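## Task

Reorient the three dice so their upward faces sum to 9, with every die lying flat and entirely inside the mat when finished.

## Robot and tools

Robot: two arms, left_arm and right_arm, each ending in a two-pad parallel gripper. Calibrated bases in the scene frame: left_arm at (-0.010, +0.434, 0) m, right_arm at (+0.069, -0.414, 0) m, both turned only slightly about z. A camera stand is behind the arms. Loose objects may occasionally get a brief outside nudge.

Frames: the scene frame has its origin at table-top height midway between the nominal bases, +z up, +x out over the table, and the left_arm on the +y side. Reported hand positions (m), quaternions (wxyz) and velocities (m/s, rad/s) use this frame and may be off by a few cm. Commanded offsets instead use each arm's own Hand target axes. On the gripper, fingers point along its +z and close along its x. end_effector_position is the point between the pads; fingertips extend 17.5 mm past it. A block of varying shape protrudes up to 12 cm toward the gripper's -y and rotates with it.

execute_actions(actions, cameras): actions is a list of actions. Each action is a table of up to 15 rows, one row per 1/30 s step; a short table repeats its last row to fill 15 steps. Every row has 18 numbers in [-1, 1], covering both arms: left dx, dy, dz, rx, ry, rz, left gripper position, force_limit, speed, then the same nine for the right arm. The six pose numbers are an offset from that arm's Hand target as it stood when the action began, in that target's axes. Every row in an action is measured from that same start, not from the row before. A new action starts from the updated Hand target, so sending the same offset twice moves twice as far. Scale: 1.0 equals 0.6 m or 180 degrees; rx, ry, rz form a single rotation vector. All-zero pose numbers request nothing new for that arm, but its three gripper numbers are always obeyed as commands, so repeat the ones you want kept. Gripper position: +1 is open (50 mm), about -0.65 is pads touching, -1 closes until an object blocks it. force_limit per pad: -1 ≈ 20 N, 0 ≈ 102 N, +1 ≈ 185 N (actual grip up to ~15 N more). speed: -1 = 20, 0 = 85, +1 = 150 mm/s. Both start at +1. cameras: list of names, ["all"], or []; if omitted, images appear only for an empty actions list. An unknown name rejects the call.

move(target, speed, blend, stop_force, zero, blocking, cameras): target is one 18-number row as above, or a list of up to 15 rows; every row's offsets count from the Hand targets at the move's start, not from the previous row. Paths are straight lines, all arms finishing together, capped at 10 s; they do not avoid obstacles or the other arm. speed is m/s (0.002 to 3.6, default 0.25; rotation up to twice that in rad/s), one value or one per target. blend (m) rounds corners of a list; 0 stops at each point. stop_force (N, 3 to 120, shared by both arms) ends an arm's path when its wrist sensor feels that much extra push against the motion; the arm then backs to just before the push and still presses lightly. Don't rely on it when the gripper rotates, for light loose objects, or when moving away from a contact (leave it out then). With stop_force, all rows must share gripper numbers. zero (default true) re-zeros before the move; false accumulates from the last zero. blocking=false returns after 0.5 s while the move continues (not allowed with stop_force). Result adds a "move:" line: done, off_target, moving, held or fault, plus limits=paced (pose clipped) or limits=held (steps withheld). Avoid paths passing close to an arm's own base; they can swing the elbow.

wait(seconds 0 to 3600): lets time pass, a running move continues. stop(): brakes a running move (fingers keep going). zoom_image(camera, region [x0, y0, x1, y1] in pixels, at most 504 by 504) magnifies the latest image of a camera just shown. zero_wrist_force(arm: left_arm or right_arm) subtracts the current wrist reading. finished_scene(scene: the current scene number) ends the scene irreversibly; make no other call after it in that reply.

Results: Hand target is the last commanded pose (after clipping); the gripper often rests short of it, and a later execute_actions asks for it again. Orientation commands are clipped to 32 degrees from the measured orientation each step. object_status: 0 moving, 1 blocked while opening, 2 blocked while closing (a grip), 3 reached position or pads met (likely empty). Opening in mm ≈ (250 - position_measured) × 0.202. Wrist force/torque are in the gripper's own axes, surface push shown as force into the arm, plus a line with the peak since last shown. Joint torques are total drive output, positive toward larger joint angles. Action results also list some intermediate positions.

Cameras: cam_head_left, cam_head_right (fixed, on one bar), cam_left_wrist, cam_right_wrist, all 672x504.

Avoid: dice falling off the table or left off it, dropping or releasing moving dice, fast impacts, pushing beyond a firm contact (arms are stiff and fault easily), and any contact between the two arms or closing one gripper on the other. A torque fault (contact torque at limits: 142 N m for shoulder and elbow, 26.6 N m for wrists; or tracking errors over 0.9 degrees for wrists, 7.5 degrees for others) or a net force near 150 N freezes that arm for 10 s. Motors heat while holding, stretching or straining; MOTOR HOT appears at 70 °C and brakes engage at 85 °C for 30 to 60 s.

Each tool is called after ">>>" as name([rows], argument=value, ...), one row to a line, values as JSON.

## Session

>>> execute_actions(actions=[])

Scene clock: 0.00 s.
left_arm: end_effector_position=(+0.6782, +0.3927, +0.2730) position_measured=4 object_status=3 end_effector_quat_wxyz=(+0.048, -0.231, +0.970, -0.053) | right_arm: end_effector_position=(+0.7217, -0.6645, +0.3516) position_measured=4 object_status=3 end_effector_quat_wxyz=(+0.070, +0.847, +0.481, -0.216)
Joint positions: left_arm=[-0.2 -1.196 1.302 -1.811 -1.621 -2.278] | right_arm=[3.144 -2.258 -0.564 -2.198 1.225 0.547]
Joint velocities: within noise
Joint torques (N m): no reading
Motor temperatures (°C): left_arm=[22 27 22 28 27 33] | right_arm=[23 24 22 30 28 30]
Wrist force (N): no reading
Wrist torque (N m): no reading
Wrist force, peak (N): no reading
Hand target: left_arm +0.6782, +0.3927, +0.2730; +0.048, -0.231, +0.970, -0.053 | right_arm +0.7217, -0.6645, +0.3516; +0.070, +0.847, +0.481, -0.216
Tool commands: left_gripper/position=+0.992157 left_gripper/force_limit=+1.0 left_gripper/speed=+1.0 right_gripper/position=+0.992157 right_gripper/force_limit=+1.0 right_gripper/speed=+1.0
camera_calibration:
cam_left_wrist: T_world_to_cam=[[-0.88458, -0.45942, -0.08032, 0.81575], [-0.46536, 0.85809, 0.21707, -0.06081], [-0.03081, 0.2294, -0.97285, 0.32927]] pos_world=[0.70344, 0.35142, 0.39905]
cam_right_wrist: T_world_to_cam=[[0.45393, 0.7775, -0.43526, 0.34844], [0.89089, -0.40503, 0.2056, -0.96562], [-0.01644, -0.4811, -0.87651, 0.13295]] pos_world=[0.70427, -0.59805, 0.46673]

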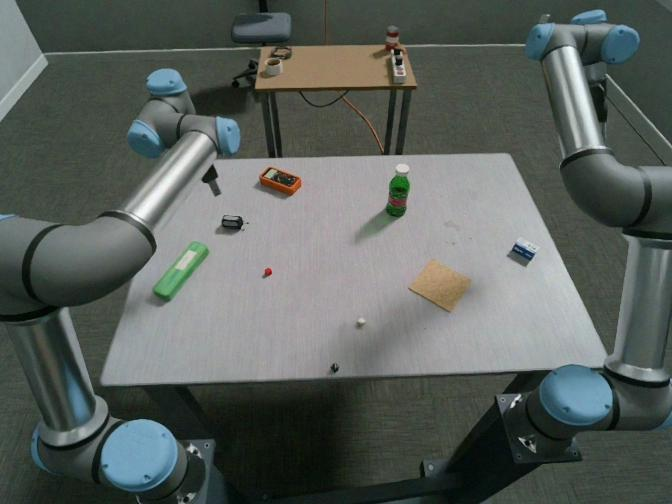

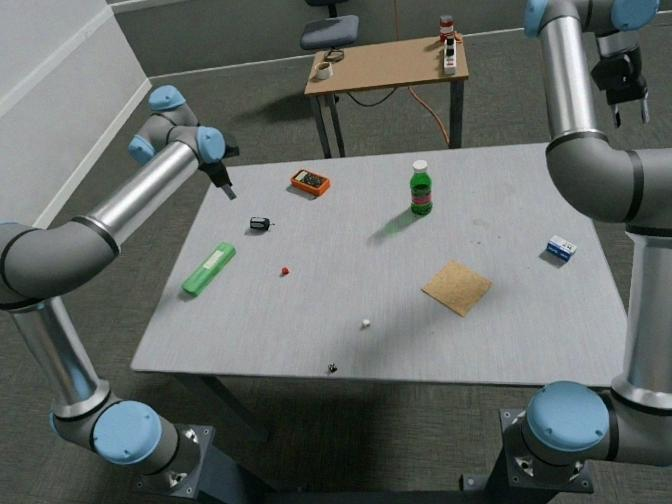

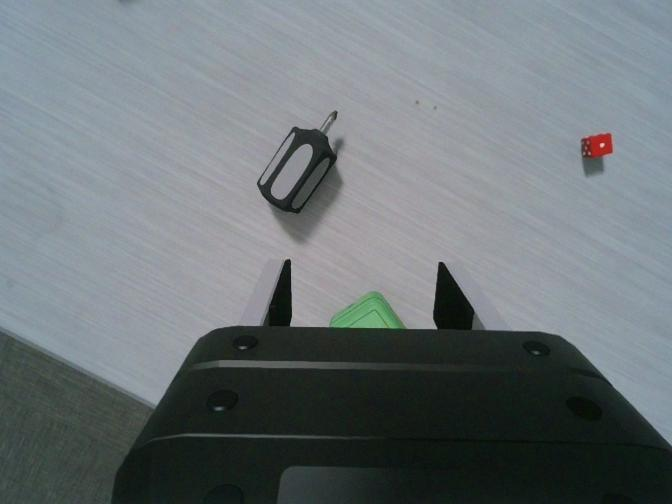

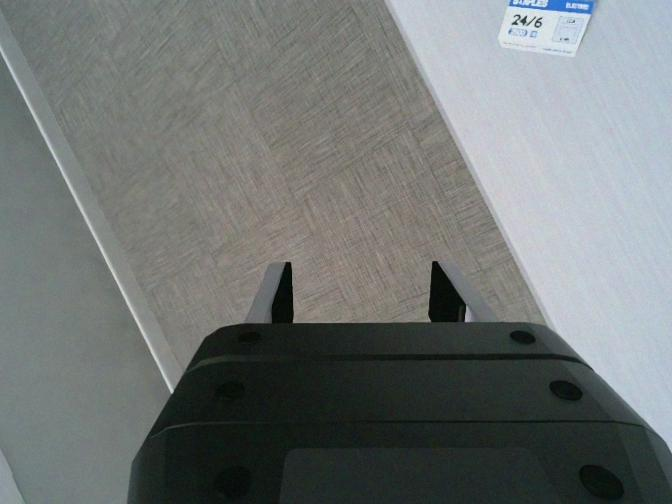

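>>> zoom_image(camera="cam_head_left", region=[250, 250, 400, 400])

>>> zoom_image(camera="cam_head_right", region=[270, 260, 390, 380])

>>> zoom_image(camera="cam_left_wrist", region=[560, 110, 640, 190])

>>> zoom_image(camera="cam_head_left", region=[320, 305, 380, 380])

>>> zoom_image(camera="cam_head_left", region=[400, 250, 480, 320])

Scaled by 3.360 from the camera's image (finer frame: 960x720).

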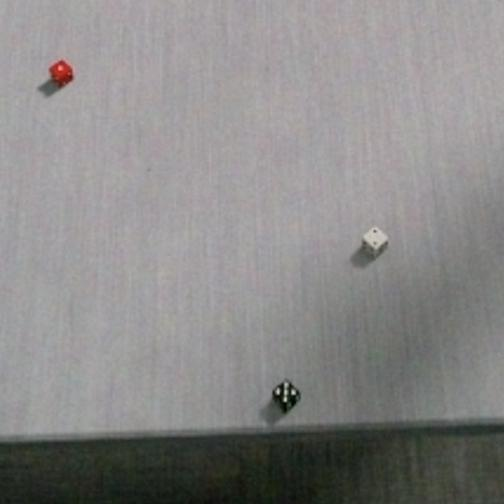

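Scaled by 4.200 from the camera's image (finer frame: 960x720).

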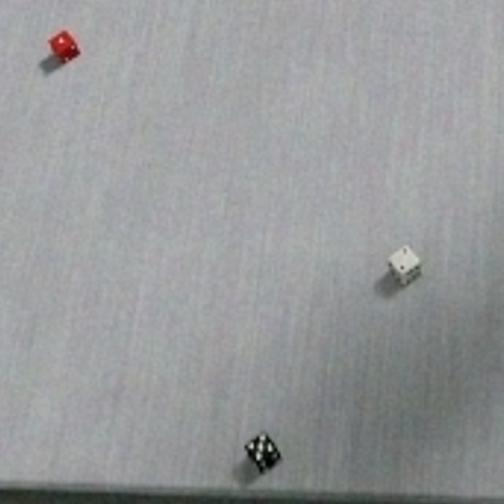

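Scaled by 6.300 from the camera's image (finer frame: 960x720).

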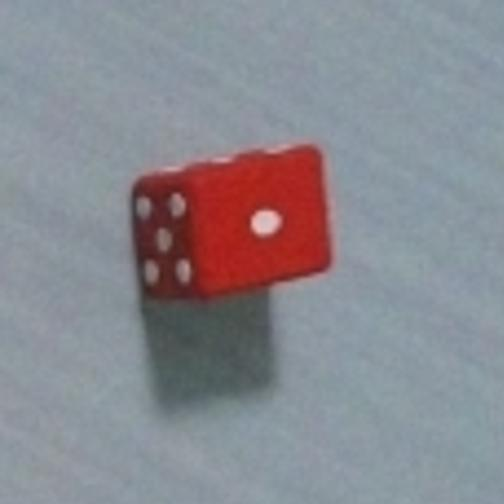

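Scaled by 6.720 from the camera's image (finer frame: 960x720).

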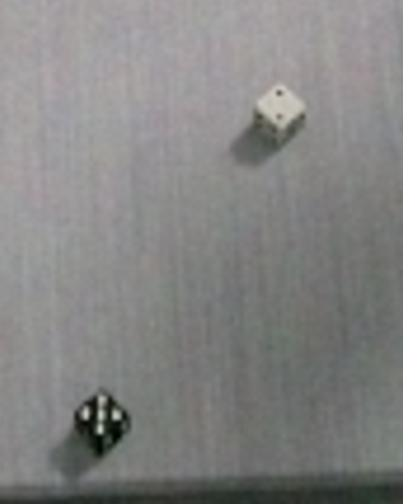

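Scaled by 6.300 from the camera's image (finer frame: 960x720).

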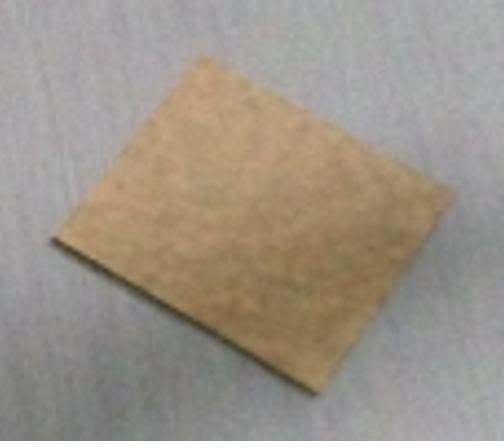

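>>> move(target=[0.284,-0.168,0.124,-0.040,0.022,-0.001,1,1,1,0.563,-0.877,-0.043,0.1017,0.1304,0.540,1,1,1], speed=0.4)

>>> move(target=[0,0,0,0,0,0,1,1,1,-0.319,-0.132,0.042,0,0,0,1,1,1], cameras=["all"])

Scene clock: 64.57 s.
left_arm: end_effector_position=(+0.5803, +0.2200, +0.2001) position_measured=3 object_status=3 end_effector_quat_wxyz=(+0.000, -0.234, +0.972, +0.000) | right_arm: end_effector_position=(+0.4344, -0.1137, +0.2758) position_measured=3 object_status=3 end_effector_quat_wxyz=(+0.000, +0.940, -0.341, -0.001)
Joint positions: left_arm=[-0.527 -1.244 1.517 -1.842 -1.571 -2.604] | right_arm=[4.161 -1.49 -1.782 -1.441 1.572 3.24]
Joint torques (N m): left_arm=[0.04 -45.15 -37.17 -2.29 1.94 2.6] | right_arm=[7.86 30.7 31.18 2.64 0.88 1.42]
Wrist force (N): left_arm=[-0.3 0.1 -0.5] | right_arm=[1.1 -0.1 0.1]
Wrist torque (N m): left_arm=[-0.03 0.08 -0.12] | right_arm=[-0.03 0.07 -0.07]
Wrist force, peak (N): left_arm=[-0.6 0.8 -0.4] | right_arm=[-2.1 2.5 0.7]
Hand target: left_arm +0.5803, +0.2199, +0.2002; +0.000, -0.234, +0.972, +0.000 | right_arm +0.4344, -0.1137, +0.2758; +0.000, +0.940, -0.341, -0.001
Off the commanded pose: left_arm 0.000 m, 0 deg | right_arm 0.000 m, 0 deg.
move: done

Scene clock: 65.90 s.
left_arm: end_effector_position=(+0.5803, +0.2199, +0.2002) position_measured=3 object_status=3 end_effector_quat_wxyz=(+0.000, -0.234, +0.972, +0.000) | right_arm: end_effector_position=(+0.3384, +0.0698, +0.2508) position_measured=3 object_status=3 end_effector_quat_wxyz=(+0.000, +0.940, -0.341, -0.001)
Joint positions: left_arm=[-0.527 -1.244 1.517 -1.842 -1.571 -2.604] | right_arm=[4.493 -1.696 -1.636 -1.381 1.572 3.572]
Joint torques (N m): left_arm=[-3.87 -46.65 -36.43 -2.22 -1.68 2.65] | right_arm=[7.3 22.56 32.89 0.26 -0.99 1.5]
Wrist force (N): left_arm=[-0.1 0.0 -0.7] | right_arm=[0.9 0.0 0.4]
Wrist torque (N m): left_arm=[-0.03 0.06 -0.13] | right_arm=[-0.01 0.07 0.15]
Wrist force, peak (N): left_arm=[-0.2 0.1 -0.7] | right_arm=[4.2 1.8 -0.2]
Hand target: left_arm +0.5803, +0.2199, +0.2002; +0.000, -0.234, +0.972, +0.000 | right_arm +0.3383, +0.0699, +0.2508; +0.000, +0.940, -0.341, -0.001
Off the commanded pose: left_arm 0.000 m, 0 deg | right_arm 0.000 m, 0 deg.
move: done
cam_left_wrist: T_world_to_cam=[[-0.88861, -0.45851, -0.01201, 0.6324], [-0.43502, 0.83421, 0.33891, 0.02102], [-0.14537, 0.30638, -0.94074, 0.33819]] pos_world=[0.62027, 0.16881, 0.31862]
cam_right_wrist: T_world_to_cam=[[0.75859, -0.65157, -0.00181, -0.20449], [-0.61693, -0.71915, 0.31972, 0.19739], [-0.20962, -0.24142, -0.94751, 0.45806]] pos_world=[0.37292, 0.1193, 0.37053]

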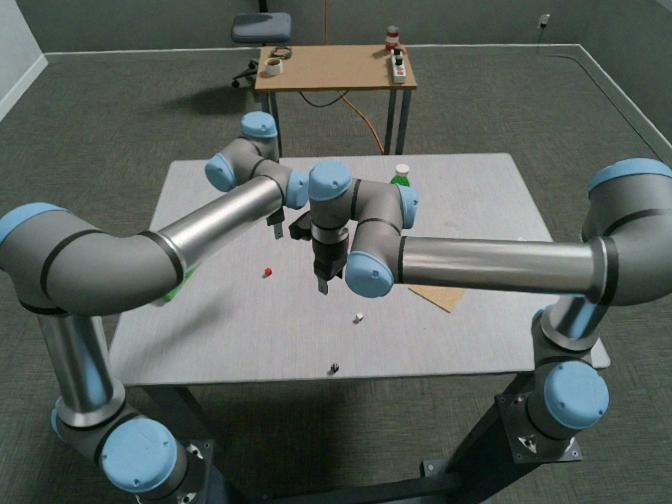

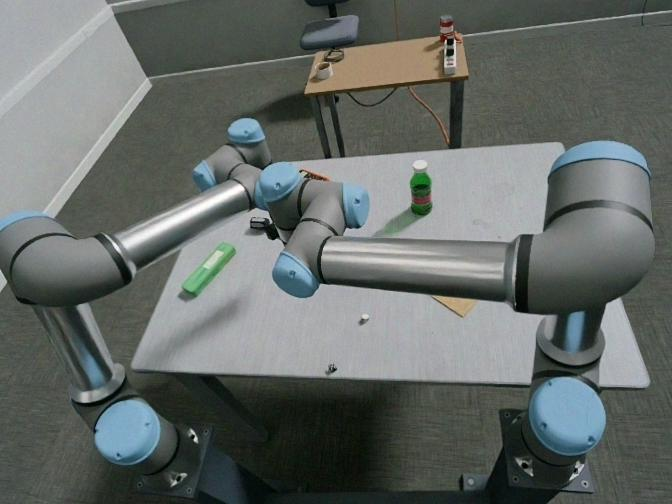

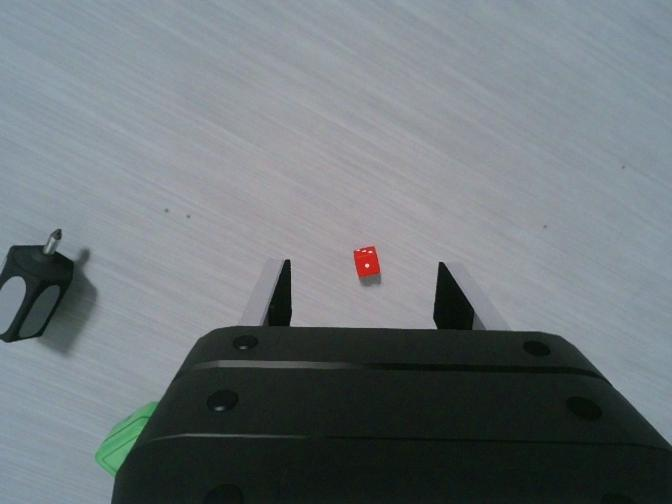

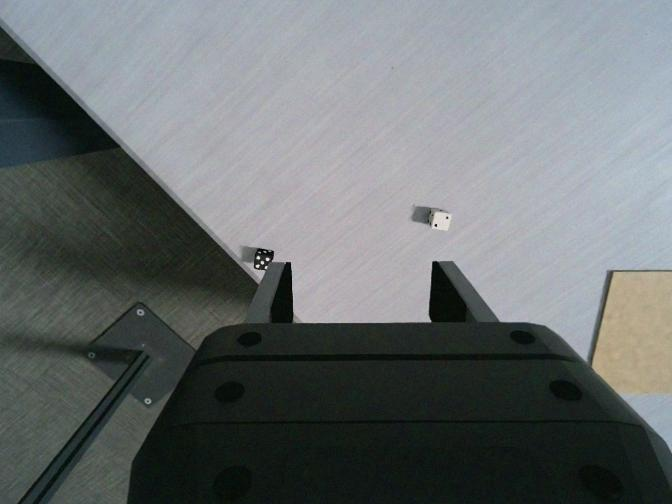

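>>> zoom_image(camera="cam_left_wrist", region=[337, 232, 397, 292])

>>> zoom_image(camera="cam_right_wrist", region=[240, 235, 290, 285])

>>> zoom_image(camera="cam_right_wrist", region=[410, 190, 470, 250])

>>> zoom_image(camera="cam_right_wrist", region=[550, 230, 672, 420])

Scaled by 8.400 from the camera's image (finer frame: 960x720).

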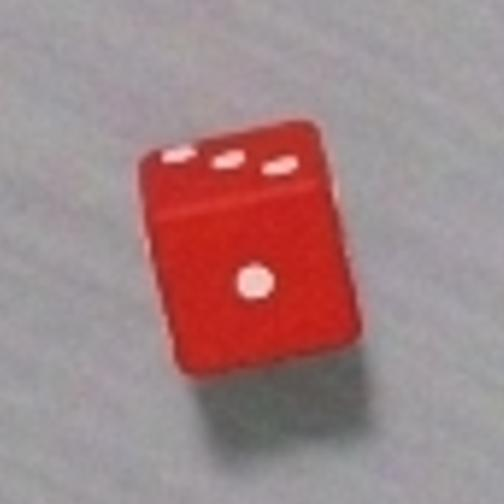

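Scaled by 10.080 from the camera's image (finer frame: 960x720).

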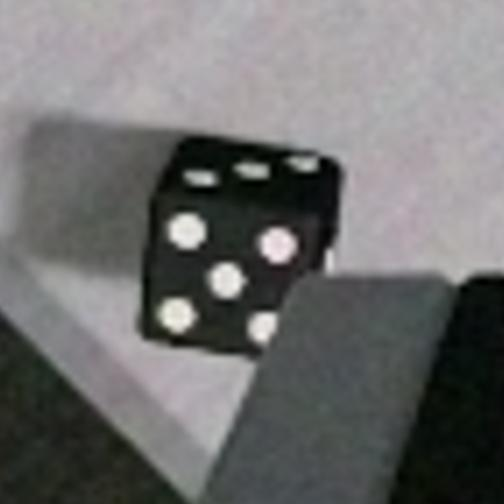

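Scaled by 8.400 from the camera's image (finer frame: 960x720).

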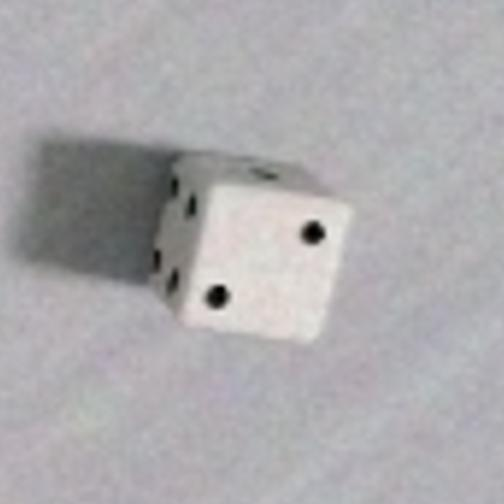

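Scaled by 2.653 from the camera's image (finer frame: 960x720).

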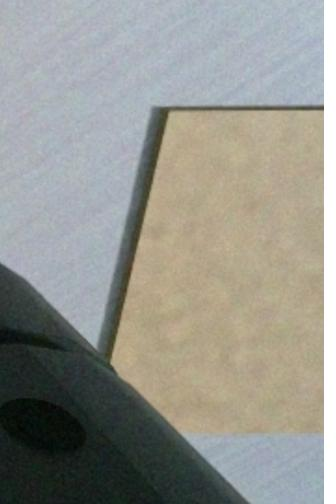

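>>> move(target=[0.0153,0.0929,0.1333,0,0,0.433,1,1,1,0.1445,0.0526,0.2175,0,0,0.0556,1,1,1], cameras=["cam_left_wrist","cam_right_wrist"])

>>> zoom_image(camera="cam_left_wrist", region=[236, 130, 436, 330])

>>> zoom_image(camera="cam_right_wrist", region=[236, 130, 436, 330])

Scene clock: 129.90 s.
left_arm: end_effector_position=(+0.5467, +0.2655, +0.1202) position_measured=3 object_status=3 end_effector_quat_wxyz=(-0.001, +0.430, +0.903, +0.000) | right_arm: end_effector_position=(+0.3844, -0.0100, +0.1202) position_measured=3 object_status=3 end_effector_quat_wxyz=(+0.000, +0.907, -0.422, -0.001)
Joint positions: left_arm=[-0.49 -1.276 1.781 -2.075 -1.571 -1.208] | right_arm=[4.358 -1.714 -1.974 -1.025 1.572 3.612]
Joint torques (N m): left_arm=[-4.48 -42.05 -34.25 -1.02 -2.91 2.21] | right_arm=[7.6 36.79 25.29 0.64 -1.52 -1.12]
Wrist force (N): left_arm=[-0.1 -0.1 -0.7] | right_arm=[1.0 0.2 0.4]
Wrist torque (N m): left_arm=[-0.06 0.04 -0.02] | right_arm=[-0.01 0.08 -0.06]
Wrist force, peak (N): left_arm=[-0.4 -0.3 -1.1] | right_arm=[1.4 0.6 1.2]
Hand target: left_arm +0.5467, +0.2655, +0.1203; -0.001, +0.430, +0.903, +0.000 | right_arm +0.3844, -0.0099, +0.1202; +0.000, +0.907, -0.422, -0.001
Off the commanded pose: left_arm 0.000 m, 0 deg | right_arm 0.000 m, 0 deg.
move: done
cam_left_wrist: T_world_to_cam=[[-0.63439, 0.77293, -0.01148, 0.15653], [0.72511, 0.60016, 0.33768, -0.57648], [0.26789, 0.2059, -0.94119, 0.0449]] pos_world=[0.50528, 0.21575, 0.23872]
cam_right_wrist: T_world_to_cam=[[0.63362, -0.77364, -0.00167, -0.24482], [-0.73264, -0.60072, 0.31995, 0.25591], [-0.24854, -0.20151, -0.94743, 0.33999]] pos_world=[0.42711, 0.03284, 0.23983]

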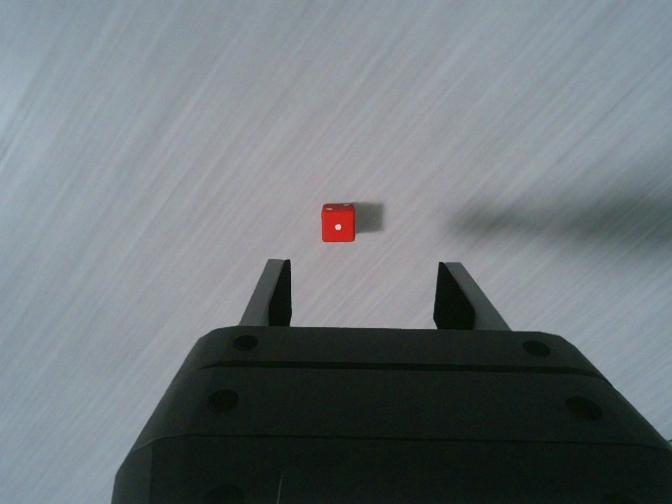

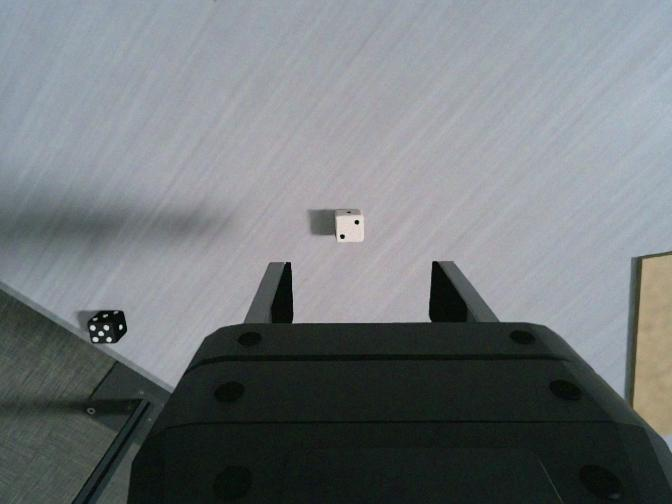

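Scaled by 2.520 from the camera's image (finer frame: 960x720).

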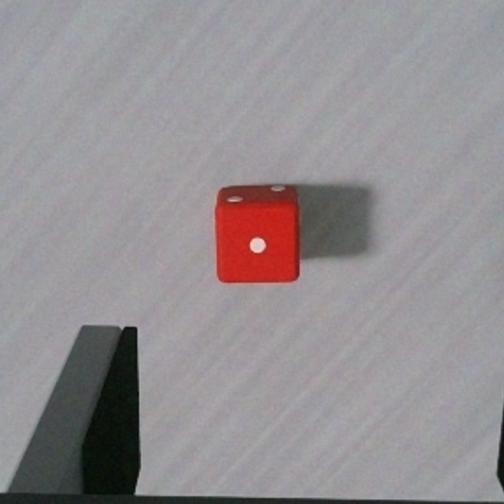

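Scaled by 2.520 from the camera's image (finer frame: 960x720).

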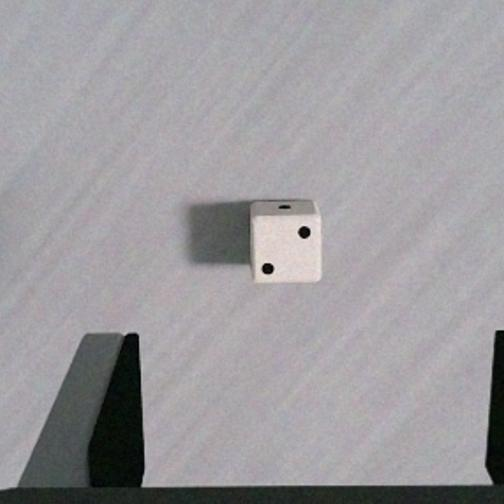

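>>> move(target=[-0.0133,-0.0137,0.0985,-0.0833,0,0,1,1,1,0,0,0.1083,0,0,0,1,1,1], cameras=["cam_left_wrist","cam_right_wrist"])

>>> zoom_image(camera="cam_left_wrist", region=[236, 150, 486, 350])

>>> zoom_image(camera="cam_right_wrist", region=[236, 150, 486, 350])

Scene clock: 157.23 s.
left_arm: end_effector_position=(+0.5453, +0.2541, +0.0612) position_measured=3 object_status=3 end_effector_quat_wxyz=(+0.055, +0.426, +0.895, +0.118) | right_arm: end_effector_position=(+0.3843, -0.0099, +0.0553) position_measured=3 object_status=3 end_effector_quat_wxyz=(+0.000, +0.907, -0.422, -0.001)
Joint positions: left_arm=[-0.625 -1.237 1.956 -2.349 -1.317 -1.334] | right_arm=[4.359 -1.815 -2.053 -0.845 1.572 3.612]
Joint torques (N m): left_arm=[-5.76 -35.99 -15.7 -4.99 3.86 0.16] | right_arm=[2.39 24.3 18.97 4.66 1.39 0.31]
Wrist force (N): left_arm=[-0.4 0.5 -1.1] | right_arm=[1.2 0.4 0.2]
Wrist torque (N m): left_arm=[-0.08 0.10 -0.20] | right_arm=[0.05 0.01 -0.07]
Wrist force, peak (N): left_arm=[0.1 1.1 -2.4] | right_arm=[1.3 0.5 2.0]
Hand target: left_arm +0.5453, +0.2541, +0.0612; +0.056, +0.426, +0.895, +0.118 | right_arm +0.3843, -0.0099, +0.0553; +0.000, +0.907, -0.422, -0.001
Off the commanded pose: left_arm 0.000 m, 0 deg | right_arm 0.000 m, 0 deg.
move: done
cam_left_wrist: T_world_to_cam=[[-0.63135, 0.7754, -0.01233, 0.16158], [0.63304, 0.5245, 0.56935, -0.49337], [0.44794, 0.35165, -0.822, -0.15043]] pos_world=[0.48173, 0.18638, 0.15924]
cam_right_wrist: T_world_to_cam=[[0.63374, -0.77354, -0.00164, -0.24478], [-0.73253, -0.60082, 0.32001, 0.27653], [-0.24853, -0.2016, -0.94741, 0.27848]] pos_world=[0.42691, 0.03294, 0.17494]

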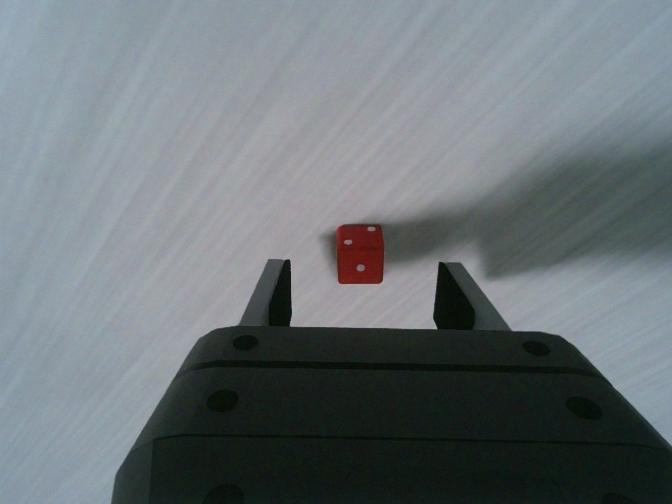

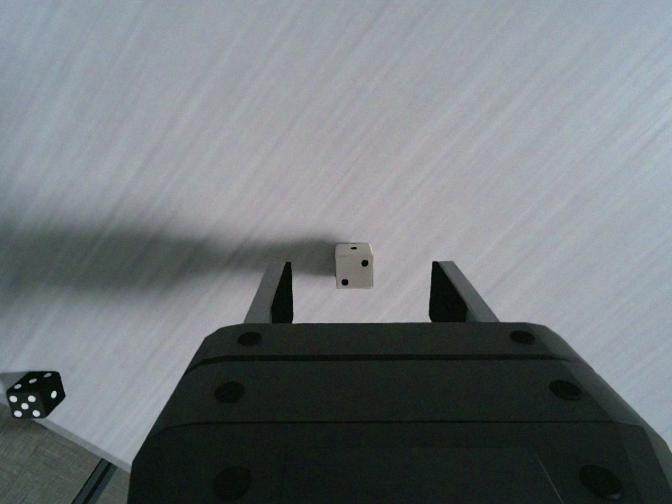

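Scaled by 2.016 from the camera's image (finer frame: 960x720).

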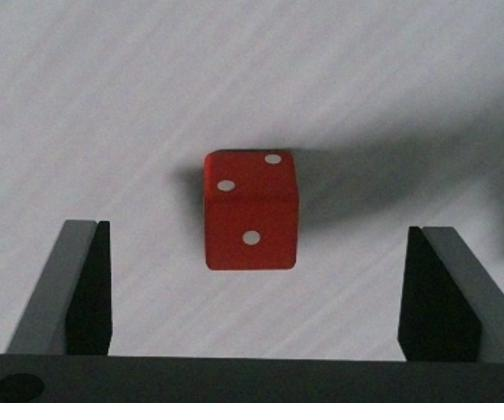

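Scaled by 2.016 from the camera's image (finer frame: 960x720).

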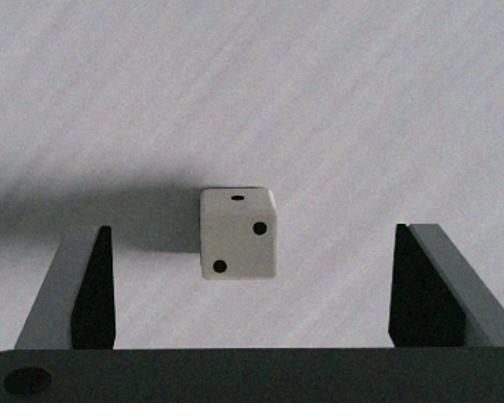

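>>> move(target=[0,-0.0137,0.0897,0,0,0,1,1,1,0,0.0033,0.0967,0,0,0,1,1,1], speed=0.02, stop_force=4, cameras=["cam_left_wrist","cam_right_wrist"])

Scene clock: 189.90 s.
left_arm: end_effector_position=(+0.5466, +0.2552, +0.0458) position_measured=3 object_status=3 end_effector_quat_wxyz=(+0.056, +0.426, +0.895, +0.118) | right_arm: end_effector_position=(+0.3833, -0.0107, +0.0183) position_measured=3 object_status=3 end_effector_quat_wxyz=(+0.000, +0.907, -0.422, -0.001)
Joint positions: left_arm=[-0.623 -1.209 1.967 -2.39 -1.316 -1.331] | right_arm=[4.36 -1.882 -2.091 -0.74 1.572 3.614]
Joint torques (N m): left_arm=[-6.03 -43.34 -31.15 -3.65 1.53 -2.25] | right_arm=[1.07 38.59 25.03 5.69 -1.76 -0.17]
Wrist force (N): left_arm=[-0.3 0.4 -1.0] | right_arm=[1.4 0.5 0.5]
Wrist torque (N m): left_arm=[-0.11 0.09 -0.21] | right_arm=[0.07 -0.02 -0.06]
Wrist force, peak (N): left_arm=[3.9 5.6 -39.0] | right_arm=[4.2 6.9 -29.1]
Hand target: left_arm +0.5466, +0.2552, +0.0458; +0.056, +0.426, +0.895, +0.118 (not the last commanded pose) | right_arm +0.3833, -0.0107, +0.0183; +0.000, +0.907, -0.422, -0.001 (not the last commanded pose)
Off the commanded pose: left_arm 0.039 m, 0 deg | right_arm 0.021 m, 0 deg.
move: contact (left_arm, right_arm)
cam_left_wrist: T_world_to_cam=[[-0.63135, 0.7754, -0.0123, 0.16136], [0.6329, 0.52436, 0.56963, -0.48601], [0.44814, 0.35185, -0.82181, -0.16414]] pos_world=[0.48303, 0.18748, 0.14394]
cam_right_wrist: T_world_to_cam=[[0.63378, -0.77351, -0.00174, -0.24483], [-0.7325, -0.60089, 0.31995, 0.28716], [-0.24854, -0.2015, -0.94743, 0.24301]] pos_world=[0.42591, 0.03214, 0.13793]

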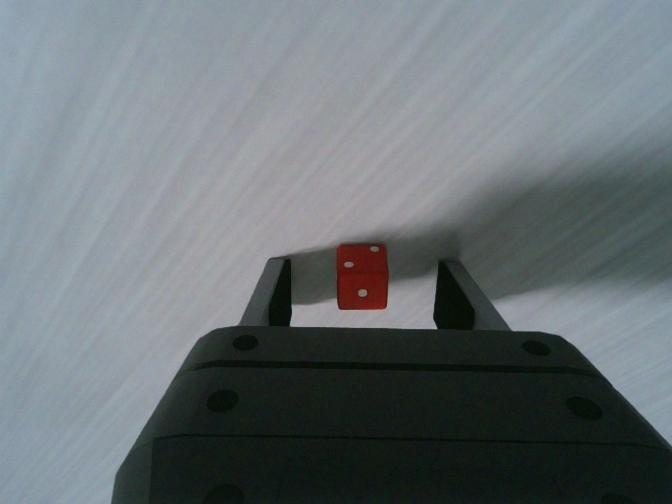

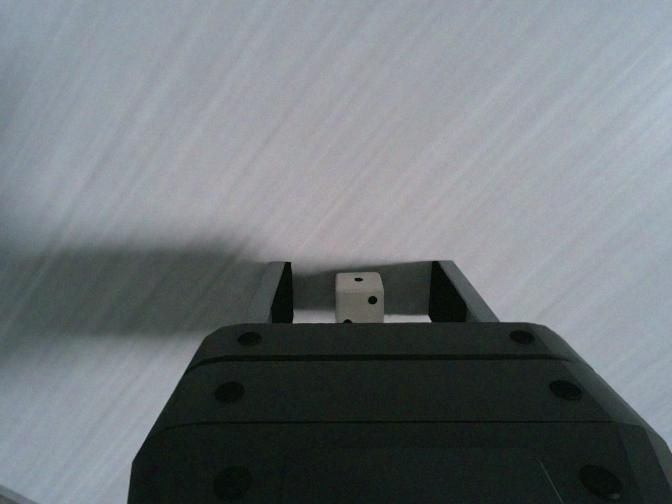

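>>> wait(seconds=0, cameras=["cam_head_left","cam_head_right"])

>>> zoom_image(camera="cam_head_left", region=[200, 170, 350, 320])

>>> zoom_image(camera="cam_head_right", region=[200, 170, 350, 320])

Scene clock: 202.00 s.
left_arm: end_effector_position=(+0.5466, +0.2552, +0.0458) position_measured=3 object_status=3 end_effector_quat_wxyz=(+0.056, +0.426, +0.895, +0.118) | right_arm: end_effector_position=(+0.3833, -0.0107, +0.0183) position_measured=3 object_status=3 end_effector_quat_wxyz=(+0.000, +0.907, -0.422, -0.001)
Joint positions: left_arm=[-0.623 -1.209 1.967 -2.39 -1.316 -1.331] | right_arm=[4.36 -1.882 -2.091 -0.74 1.572 3.614]
Joint torques (N m): left_arm=[-5.82 -42.79 -31.01 -3.69 3.25 -2.2] | right_arm=[-7.18 39.43 24.21 5.6 -2.04 -1.16]
Wrist force (N): left_arm=[-0.6 0.4 -1.1] | right_arm=[1.3 0.7 0.5]
Wrist torque (N m): left_arm=[-0.11 0.14 -0.21] | right_arm=[0.10 0.00 -0.05]
Wrist force, peak (N): left_arm=[-0.3 0.3 -1.3] | right_arm=[1.5 0.6 0.5]
Hand target: left_arm +0.5466, +0.2552, +0.0458; +0.056, +0.426, +0.895, +0.118 (not the last commanded pose) | right_arm +0.3833, -0.0107, +0.0183; +0.000, +0.907, -0.422, -0.001 (not the last commanded pose)
Tool commands: left_gripper/position=+1.0 left_gripper/force_limit=+1.0 left_gripper/speed=+1.0 right_gripper/position=+1.0 right_gripper/force_limit=+1.0 right_gripper/speed=+1.0
Off the commanded pose: left_arm 0.039 m, 0 deg | right_arm 0.021 m, 0 deg.

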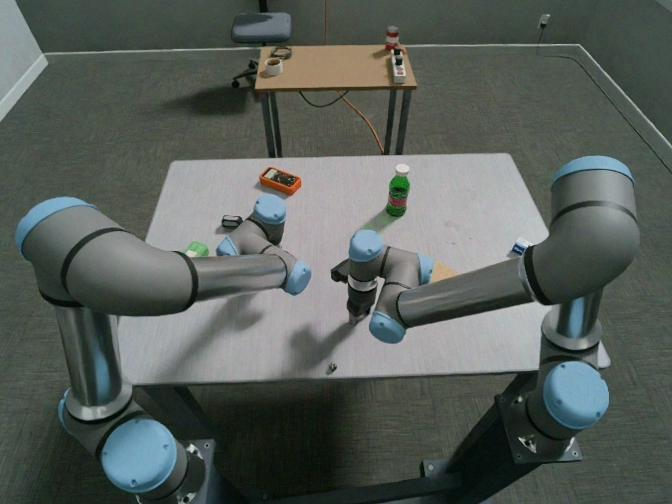

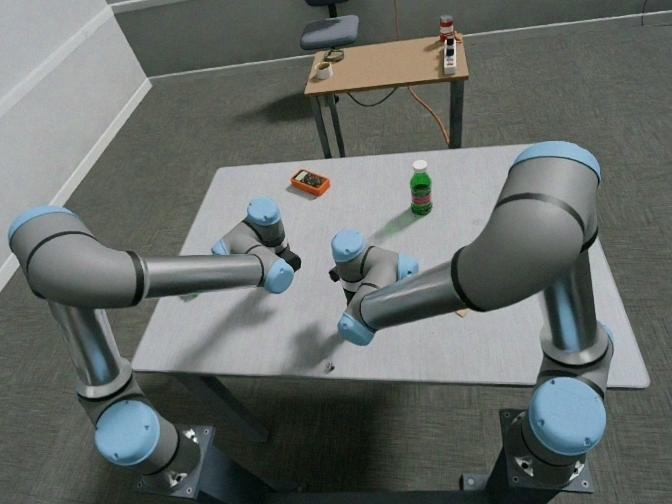

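Scaled by 3.360 from the camera's image (finer frame: 960x720).

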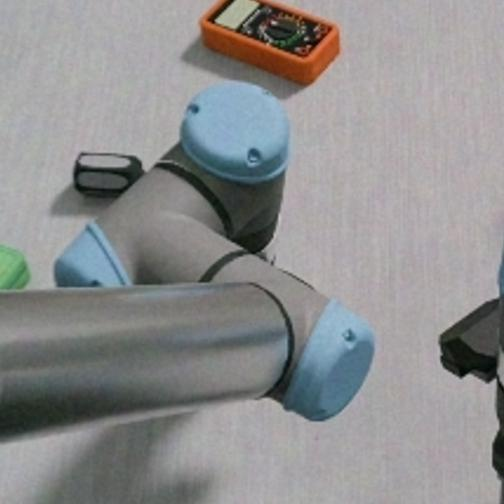

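Scaled by 3.360 from the camera's image (finer frame: 960x720).

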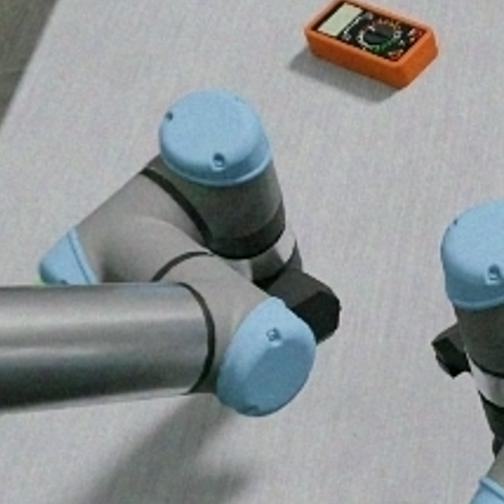

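>>> move([
  [0,-0.0113,-0.0057,0,0,0,1,1,1,0,0,-0.0025,0,0,0,1,1,1],
  [0,-0.0113,-0.0057,0,0,0,-1,-0.9,-0.8,0,0,-0.0025,0,0,0,-1,-0.9,-0.8],
], speed=0.05, cameras=["cam_left_wrist","cam_right_wrist"])

>>> zoom_image(camera="cam_left_wrist", region=[261, 200, 461, 350])

>>> zoom_image(camera="cam_right_wrist", region=[261, 200, 461, 350])

Scene clock: 220.53 s.
left_arm: end_effector_position=(+0.5408, +0.2505, +0.0474) position_measured=174 object_status=2 end_effector_quat_wxyz=(+0.056, +0.426, +0.895, +0.118) | right_arm: end_effector_position=(+0.3833, -0.0107, +0.0198) position_measured=173 object_status=2 end_effector_quat_wxyz=(+0.000, +0.907, -0.422, -0.001)
Joint positions: left_arm=[-0.636 -1.218 1.975 -2.385 -1.315 -1.345] | right_arm=[4.36 -1.879 -2.09 -0.744 1.572 3.614]
Joint torques (N m): left_arm=[1.48 -23.79 -30.67 -5.28 -1.97 2.64] | right_arm=[-7.24 23.92 13.46 5.71 -2 -1.23]
Wrist force (N): left_arm=[-0.3 0.3 -1.0] | right_arm=[1.3 0.7 0.2]
Wrist torque (N m): left_arm=[-0.11 0.09 -0.16] | right_arm=[0.10 0.01 -0.05]
Wrist force, peak (N): left_arm=[-0.6 1.3 -1.0] | right_arm=[1.6 0.6 0.5]
Hand target: left_arm +0.5408, +0.2505, +0.0474; +0.056, +0.426, +0.895, +0.118 | right_arm +0.3833, -0.0107, +0.0198; +0.000, +0.907, -0.422, -0.001
Off the commanded pose: left_arm 0.000 m, 0 deg | right_arm 0.000 m, 0 deg.
move: done
cam_left_wrist: T_world_to_cam=[[-0.63143, 0.77534, -0.01227, 0.1614], [0.63281, 0.52438, 0.56972, -0.4807], [0.44816, 0.35197, -0.82175, -0.1587]] pos_world=[0.47723, 0.18278, 0.14544]
cam_right_wrist: T_world_to_cam=[[0.63378, -0.77351, -0.00174, -0.24483], [-0.7325, -0.60089, 0.31995, 0.28668], [-0.24854, -0.2015, -0.94743, 0.24443]] pos_world=[0.42591, 0.03214, 0.13943]

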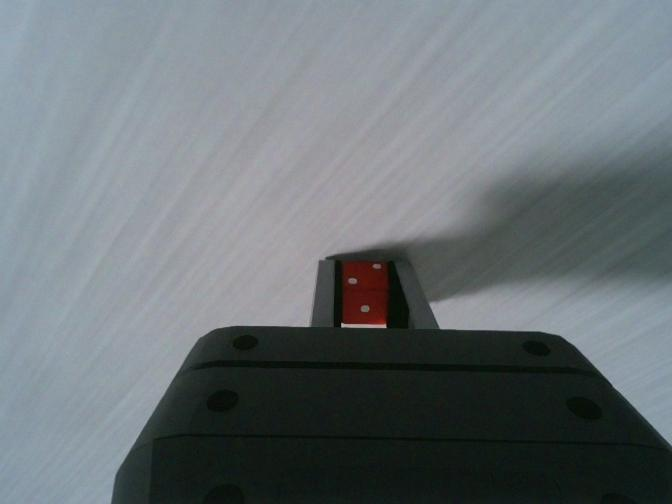

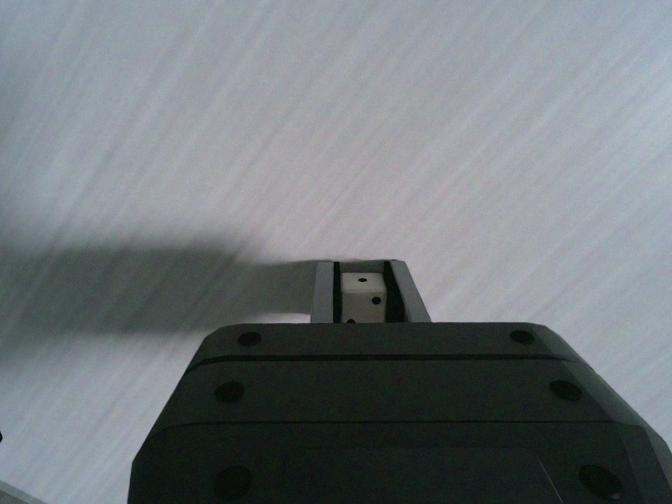

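Scaled by 2.520 from the camera's image (finer frame: 960x720).

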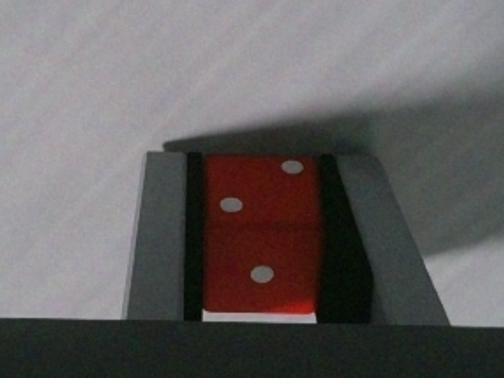

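Scaled by 2.520 from the camera's image (finer frame: 960x720).

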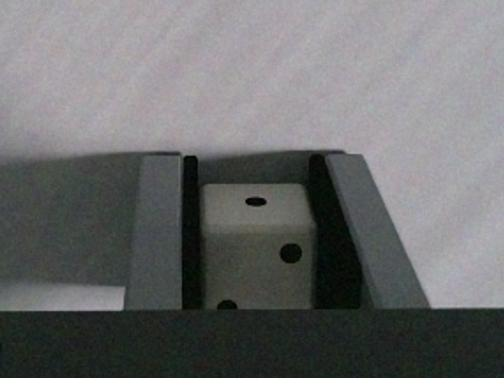

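>>> move([
  [0,0.0518,-0.1932,0,0,0,-1,-0.9,-0.8,0,0,-0.1667,0,0,0,-1,-0.9,-0.8],
  [0,0.0518,-0.1932,0,0,0,-1,-0.9,-0.8,0.4658,0.0647,-0.1667,0,0,0,-1,-0.9,-0.8],
], blend=[0.03,0], cameras=["all"])

Scene clock: 241.53 s.
left_arm: end_effector_position=(+0.5410, +0.2505, +0.1674) position_measured=174 object_status=2 end_effector_quat_wxyz=(+0.056, +0.426, +0.895, +0.118) | right_arm: end_effector_position=(+0.5336, -0.2495, +0.1195) position_measured=173 object_status=2 end_effector_quat_wxyz=(+0.000, +0.907, -0.422, -0.001) end_effector_velocity=(+0.000, -0.002, +0.000) end_effector_angular_velocity=(+0.000, +0.000, +0.002)
Joint positions: left_arm=[-0.636 -1.387 1.831 -2.071 -1.316 -1.345] | right_arm=[3.802 -1.67 -2.026 -1.017 1.572 3.056]
Joint velocities: left_arm=[within noise] | right_arm=[-0.003 0 0 0 0 -0.006]
Joint torques (N m): left_arm=[-5.64 -22.39 -27.98 -1.69 1.77 -1.52] | right_arm=[-7.81 30.46 21.32 2.7 1.23 -1.36]
Wrist force (N): left_arm=[-0.2 0.3 -0.9] | right_arm=[1.3 0.0 0.9]
Wrist torque (N m): left_arm=[-0.11 0.07 -0.13] | right_arm=[-0.05 0.02 0.00]
Wrist force, peak (N): left_arm=[-0.3 1.0 -2.7] | right_arm=[5.1 1.0 1.0]
Hand target: left_arm +0.5410, +0.2505, +0.1674; +0.056, +0.426, +0.895, +0.118 | right_arm +0.5337, -0.2496, +0.1195; +0.000, +0.907, -0.422, -0.001
Off the commanded pose: left_arm 0.000 m, 0 deg | right_arm 0.000 m, 0 deg.
move: done
cam_left_wrist: T_world_to_cam=[[-0.63139, 0.77537, -0.01224, 0.16297], [0.63287, 0.52435, 0.56968, -0.5492], [0.44813, 0.35194, -0.82178, -0.06015]] pos_world=[0.47743, 0.18278, 0.26543]
cam_right_wrist: T_world_to_cam=[[0.63372, -0.77356, -0.0017, -0.52468], [-0.73252, -0.60081, 0.32008, 0.22145], [-0.24862, -0.2016, -0.94739, 0.32818]] pos_world=[0.57631, -0.20666, 0.23913]

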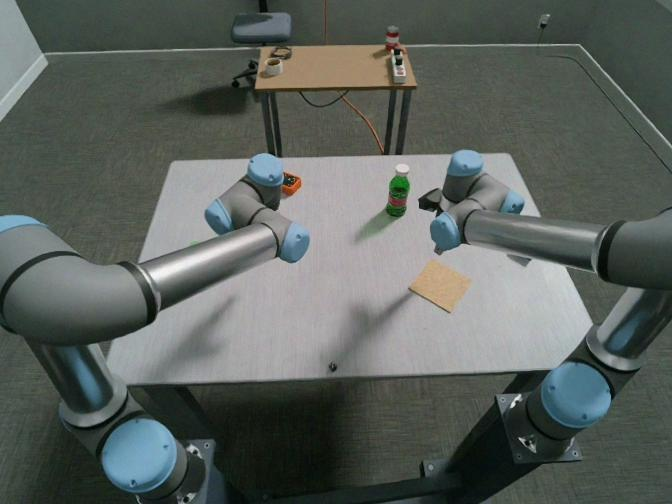

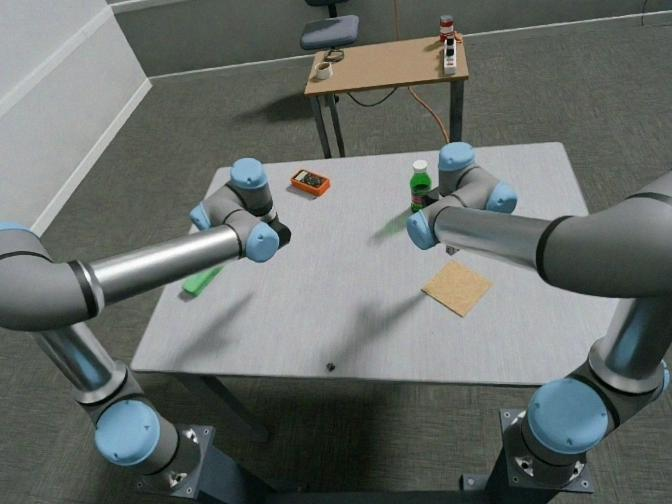

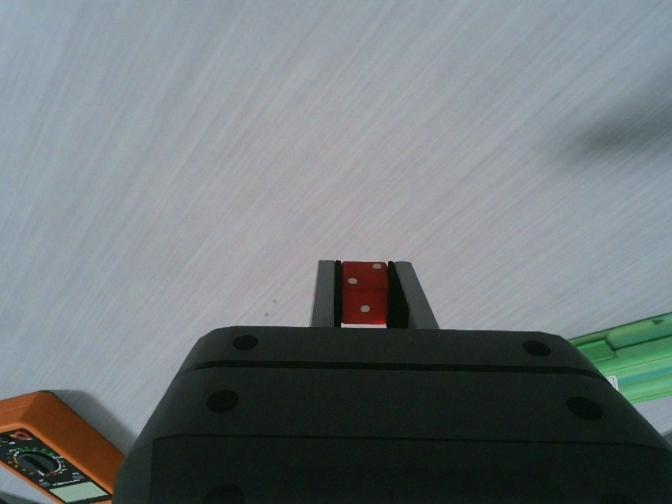

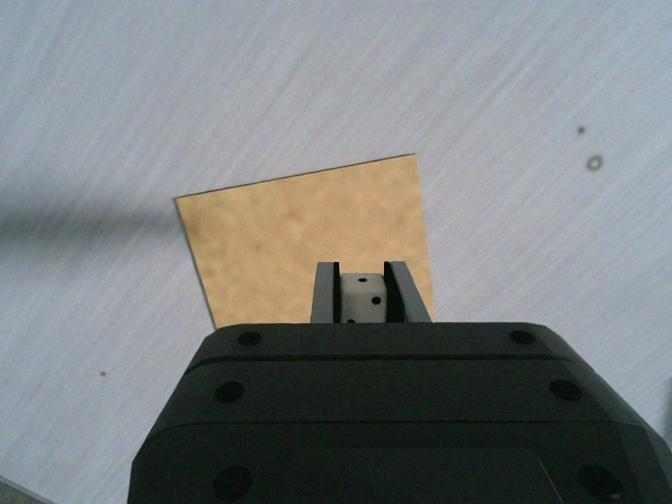

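>>> move(target=[0,0,0,0,0,0,-1,-0.9,-0.8,0.0167,0.0088,0.139,0,0,0,-1,-0.9,-0.8], speed=0.15)

>>> move(target=[0,0,0,0,0,0,-1,-0.9,-0.8,0,0,0.04,0,0,0,-1,-0.9,-0.8], speed=0.008, stop_force=4, cameras=["cam_right_wrist"])

Scene clock: 252.13 s.
left_arm: end_effector_position=(+0.5410, +0.2505, +0.1674) position_measured=174 object_status=2 end_effector_quat_wxyz=(+0.056, +0.426, +0.895, +0.118) | right_arm: end_effector_position=(+0.5360, -0.2607, +0.0362) position_measured=173 object_status=2 end_effector_quat_wxyz=(+0.000, +0.907, -0.422, -0.001)
Joint positions: left_arm=[-0.636 -1.387 1.831 -2.071 -1.316 -1.345] | right_arm=[3.78 -1.808 -2.13 -0.776 1.572 3.034]
Joint torques (N m): left_arm=[-5.76 -20.47 -30.81 -1.7 1.95 1.73] | right_arm=[7.8 19.9 13.67 5.65 -0.86 1.62]
Wrist force (N): left_arm=[-0.4 0.4 -0.8] | right_arm=[1.4 0.1 1.1]
Wrist torque (N m): left_arm=[-0.10 0.10 -0.13] | right_arm=[0.02 -0.04 0.06]
Wrist force, peak (N): left_arm=[-0.4 0.5 -1.2] | right_arm=[1.6 0.7 3.4]
Hand target: left_arm +0.5410, +0.2505, +0.1674; +0.056, +0.426, +0.895, +0.118 | right_arm +0.5360, -0.2606, +0.0361; +0.000, +0.907, -0.422, -0.001
Off the commanded pose: left_arm 0.000 m, 0 deg | right_arm 0.000 m, 0 deg.
move: done

Scene clock: 254.73 s.
left_arm: end_effector_position=(+0.5410, +0.2505, +0.1674) position_measured=174 object_status=2 end_effector_quat_wxyz=(+0.056, +0.426, +0.895, +0.118) | right_arm: end_effector_position=(+0.5360, -0.2606, +0.0236) position_measured=173 object_status=2 end_effector_quat_wxyz=(+0.000, +0.907, -0.422, -0.001)
Joint positions: left_arm=[-0.636 -1.387 1.831 -2.071 -1.316 -1.345] | right_arm=[3.78 -1.833 -2.141 -0.739 1.572 3.034]
Joint torques (N m): left_arm=[-5.74 -20.18 -30.7 -1.62 2 1.76] | right_arm=[6.59 36.35 24.41 0.26 1.71 1.65]
Wrist force (N): left_arm=[-0.2 0.3 -0.9] | right_arm=[1.3 0.5 -1.3]
Wrist torque (N m): left_arm=[-0.11 0.08 -0.13] | right_arm=[0.06 -0.03 0.06]
Wrist force, peak (N): left_arm=[-0.5 0.4 -1.2] | right_arm=[0.5 7.3 -15.1]
Hand target: left_arm +0.5410, +0.2505, +0.1674; +0.056, +0.426, +0.895, +0.118 | right_arm +0.5360, -0.2606, +0.0236; +0.000, +0.907, -0.422, -0.001 (not the last commanded pose)
Off the commanded pose: left_arm 0.000 m, 0 deg | right_arm 0.011 m, 0 deg.
move: contact (right_arm)
cam_right_wrist: T_world_to_cam=[[0.63378, -0.77351, -0.00174, -0.5349], [-0.7325, -0.60089, 0.31995, 0.24715], [-0.24854, -0.2015, -0.94743, 0.23563]] pos_world=[0.57861, -0.21776, 0.14323]

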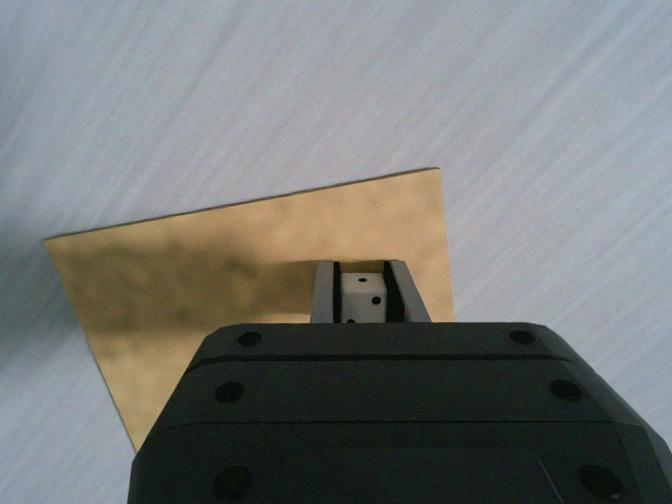

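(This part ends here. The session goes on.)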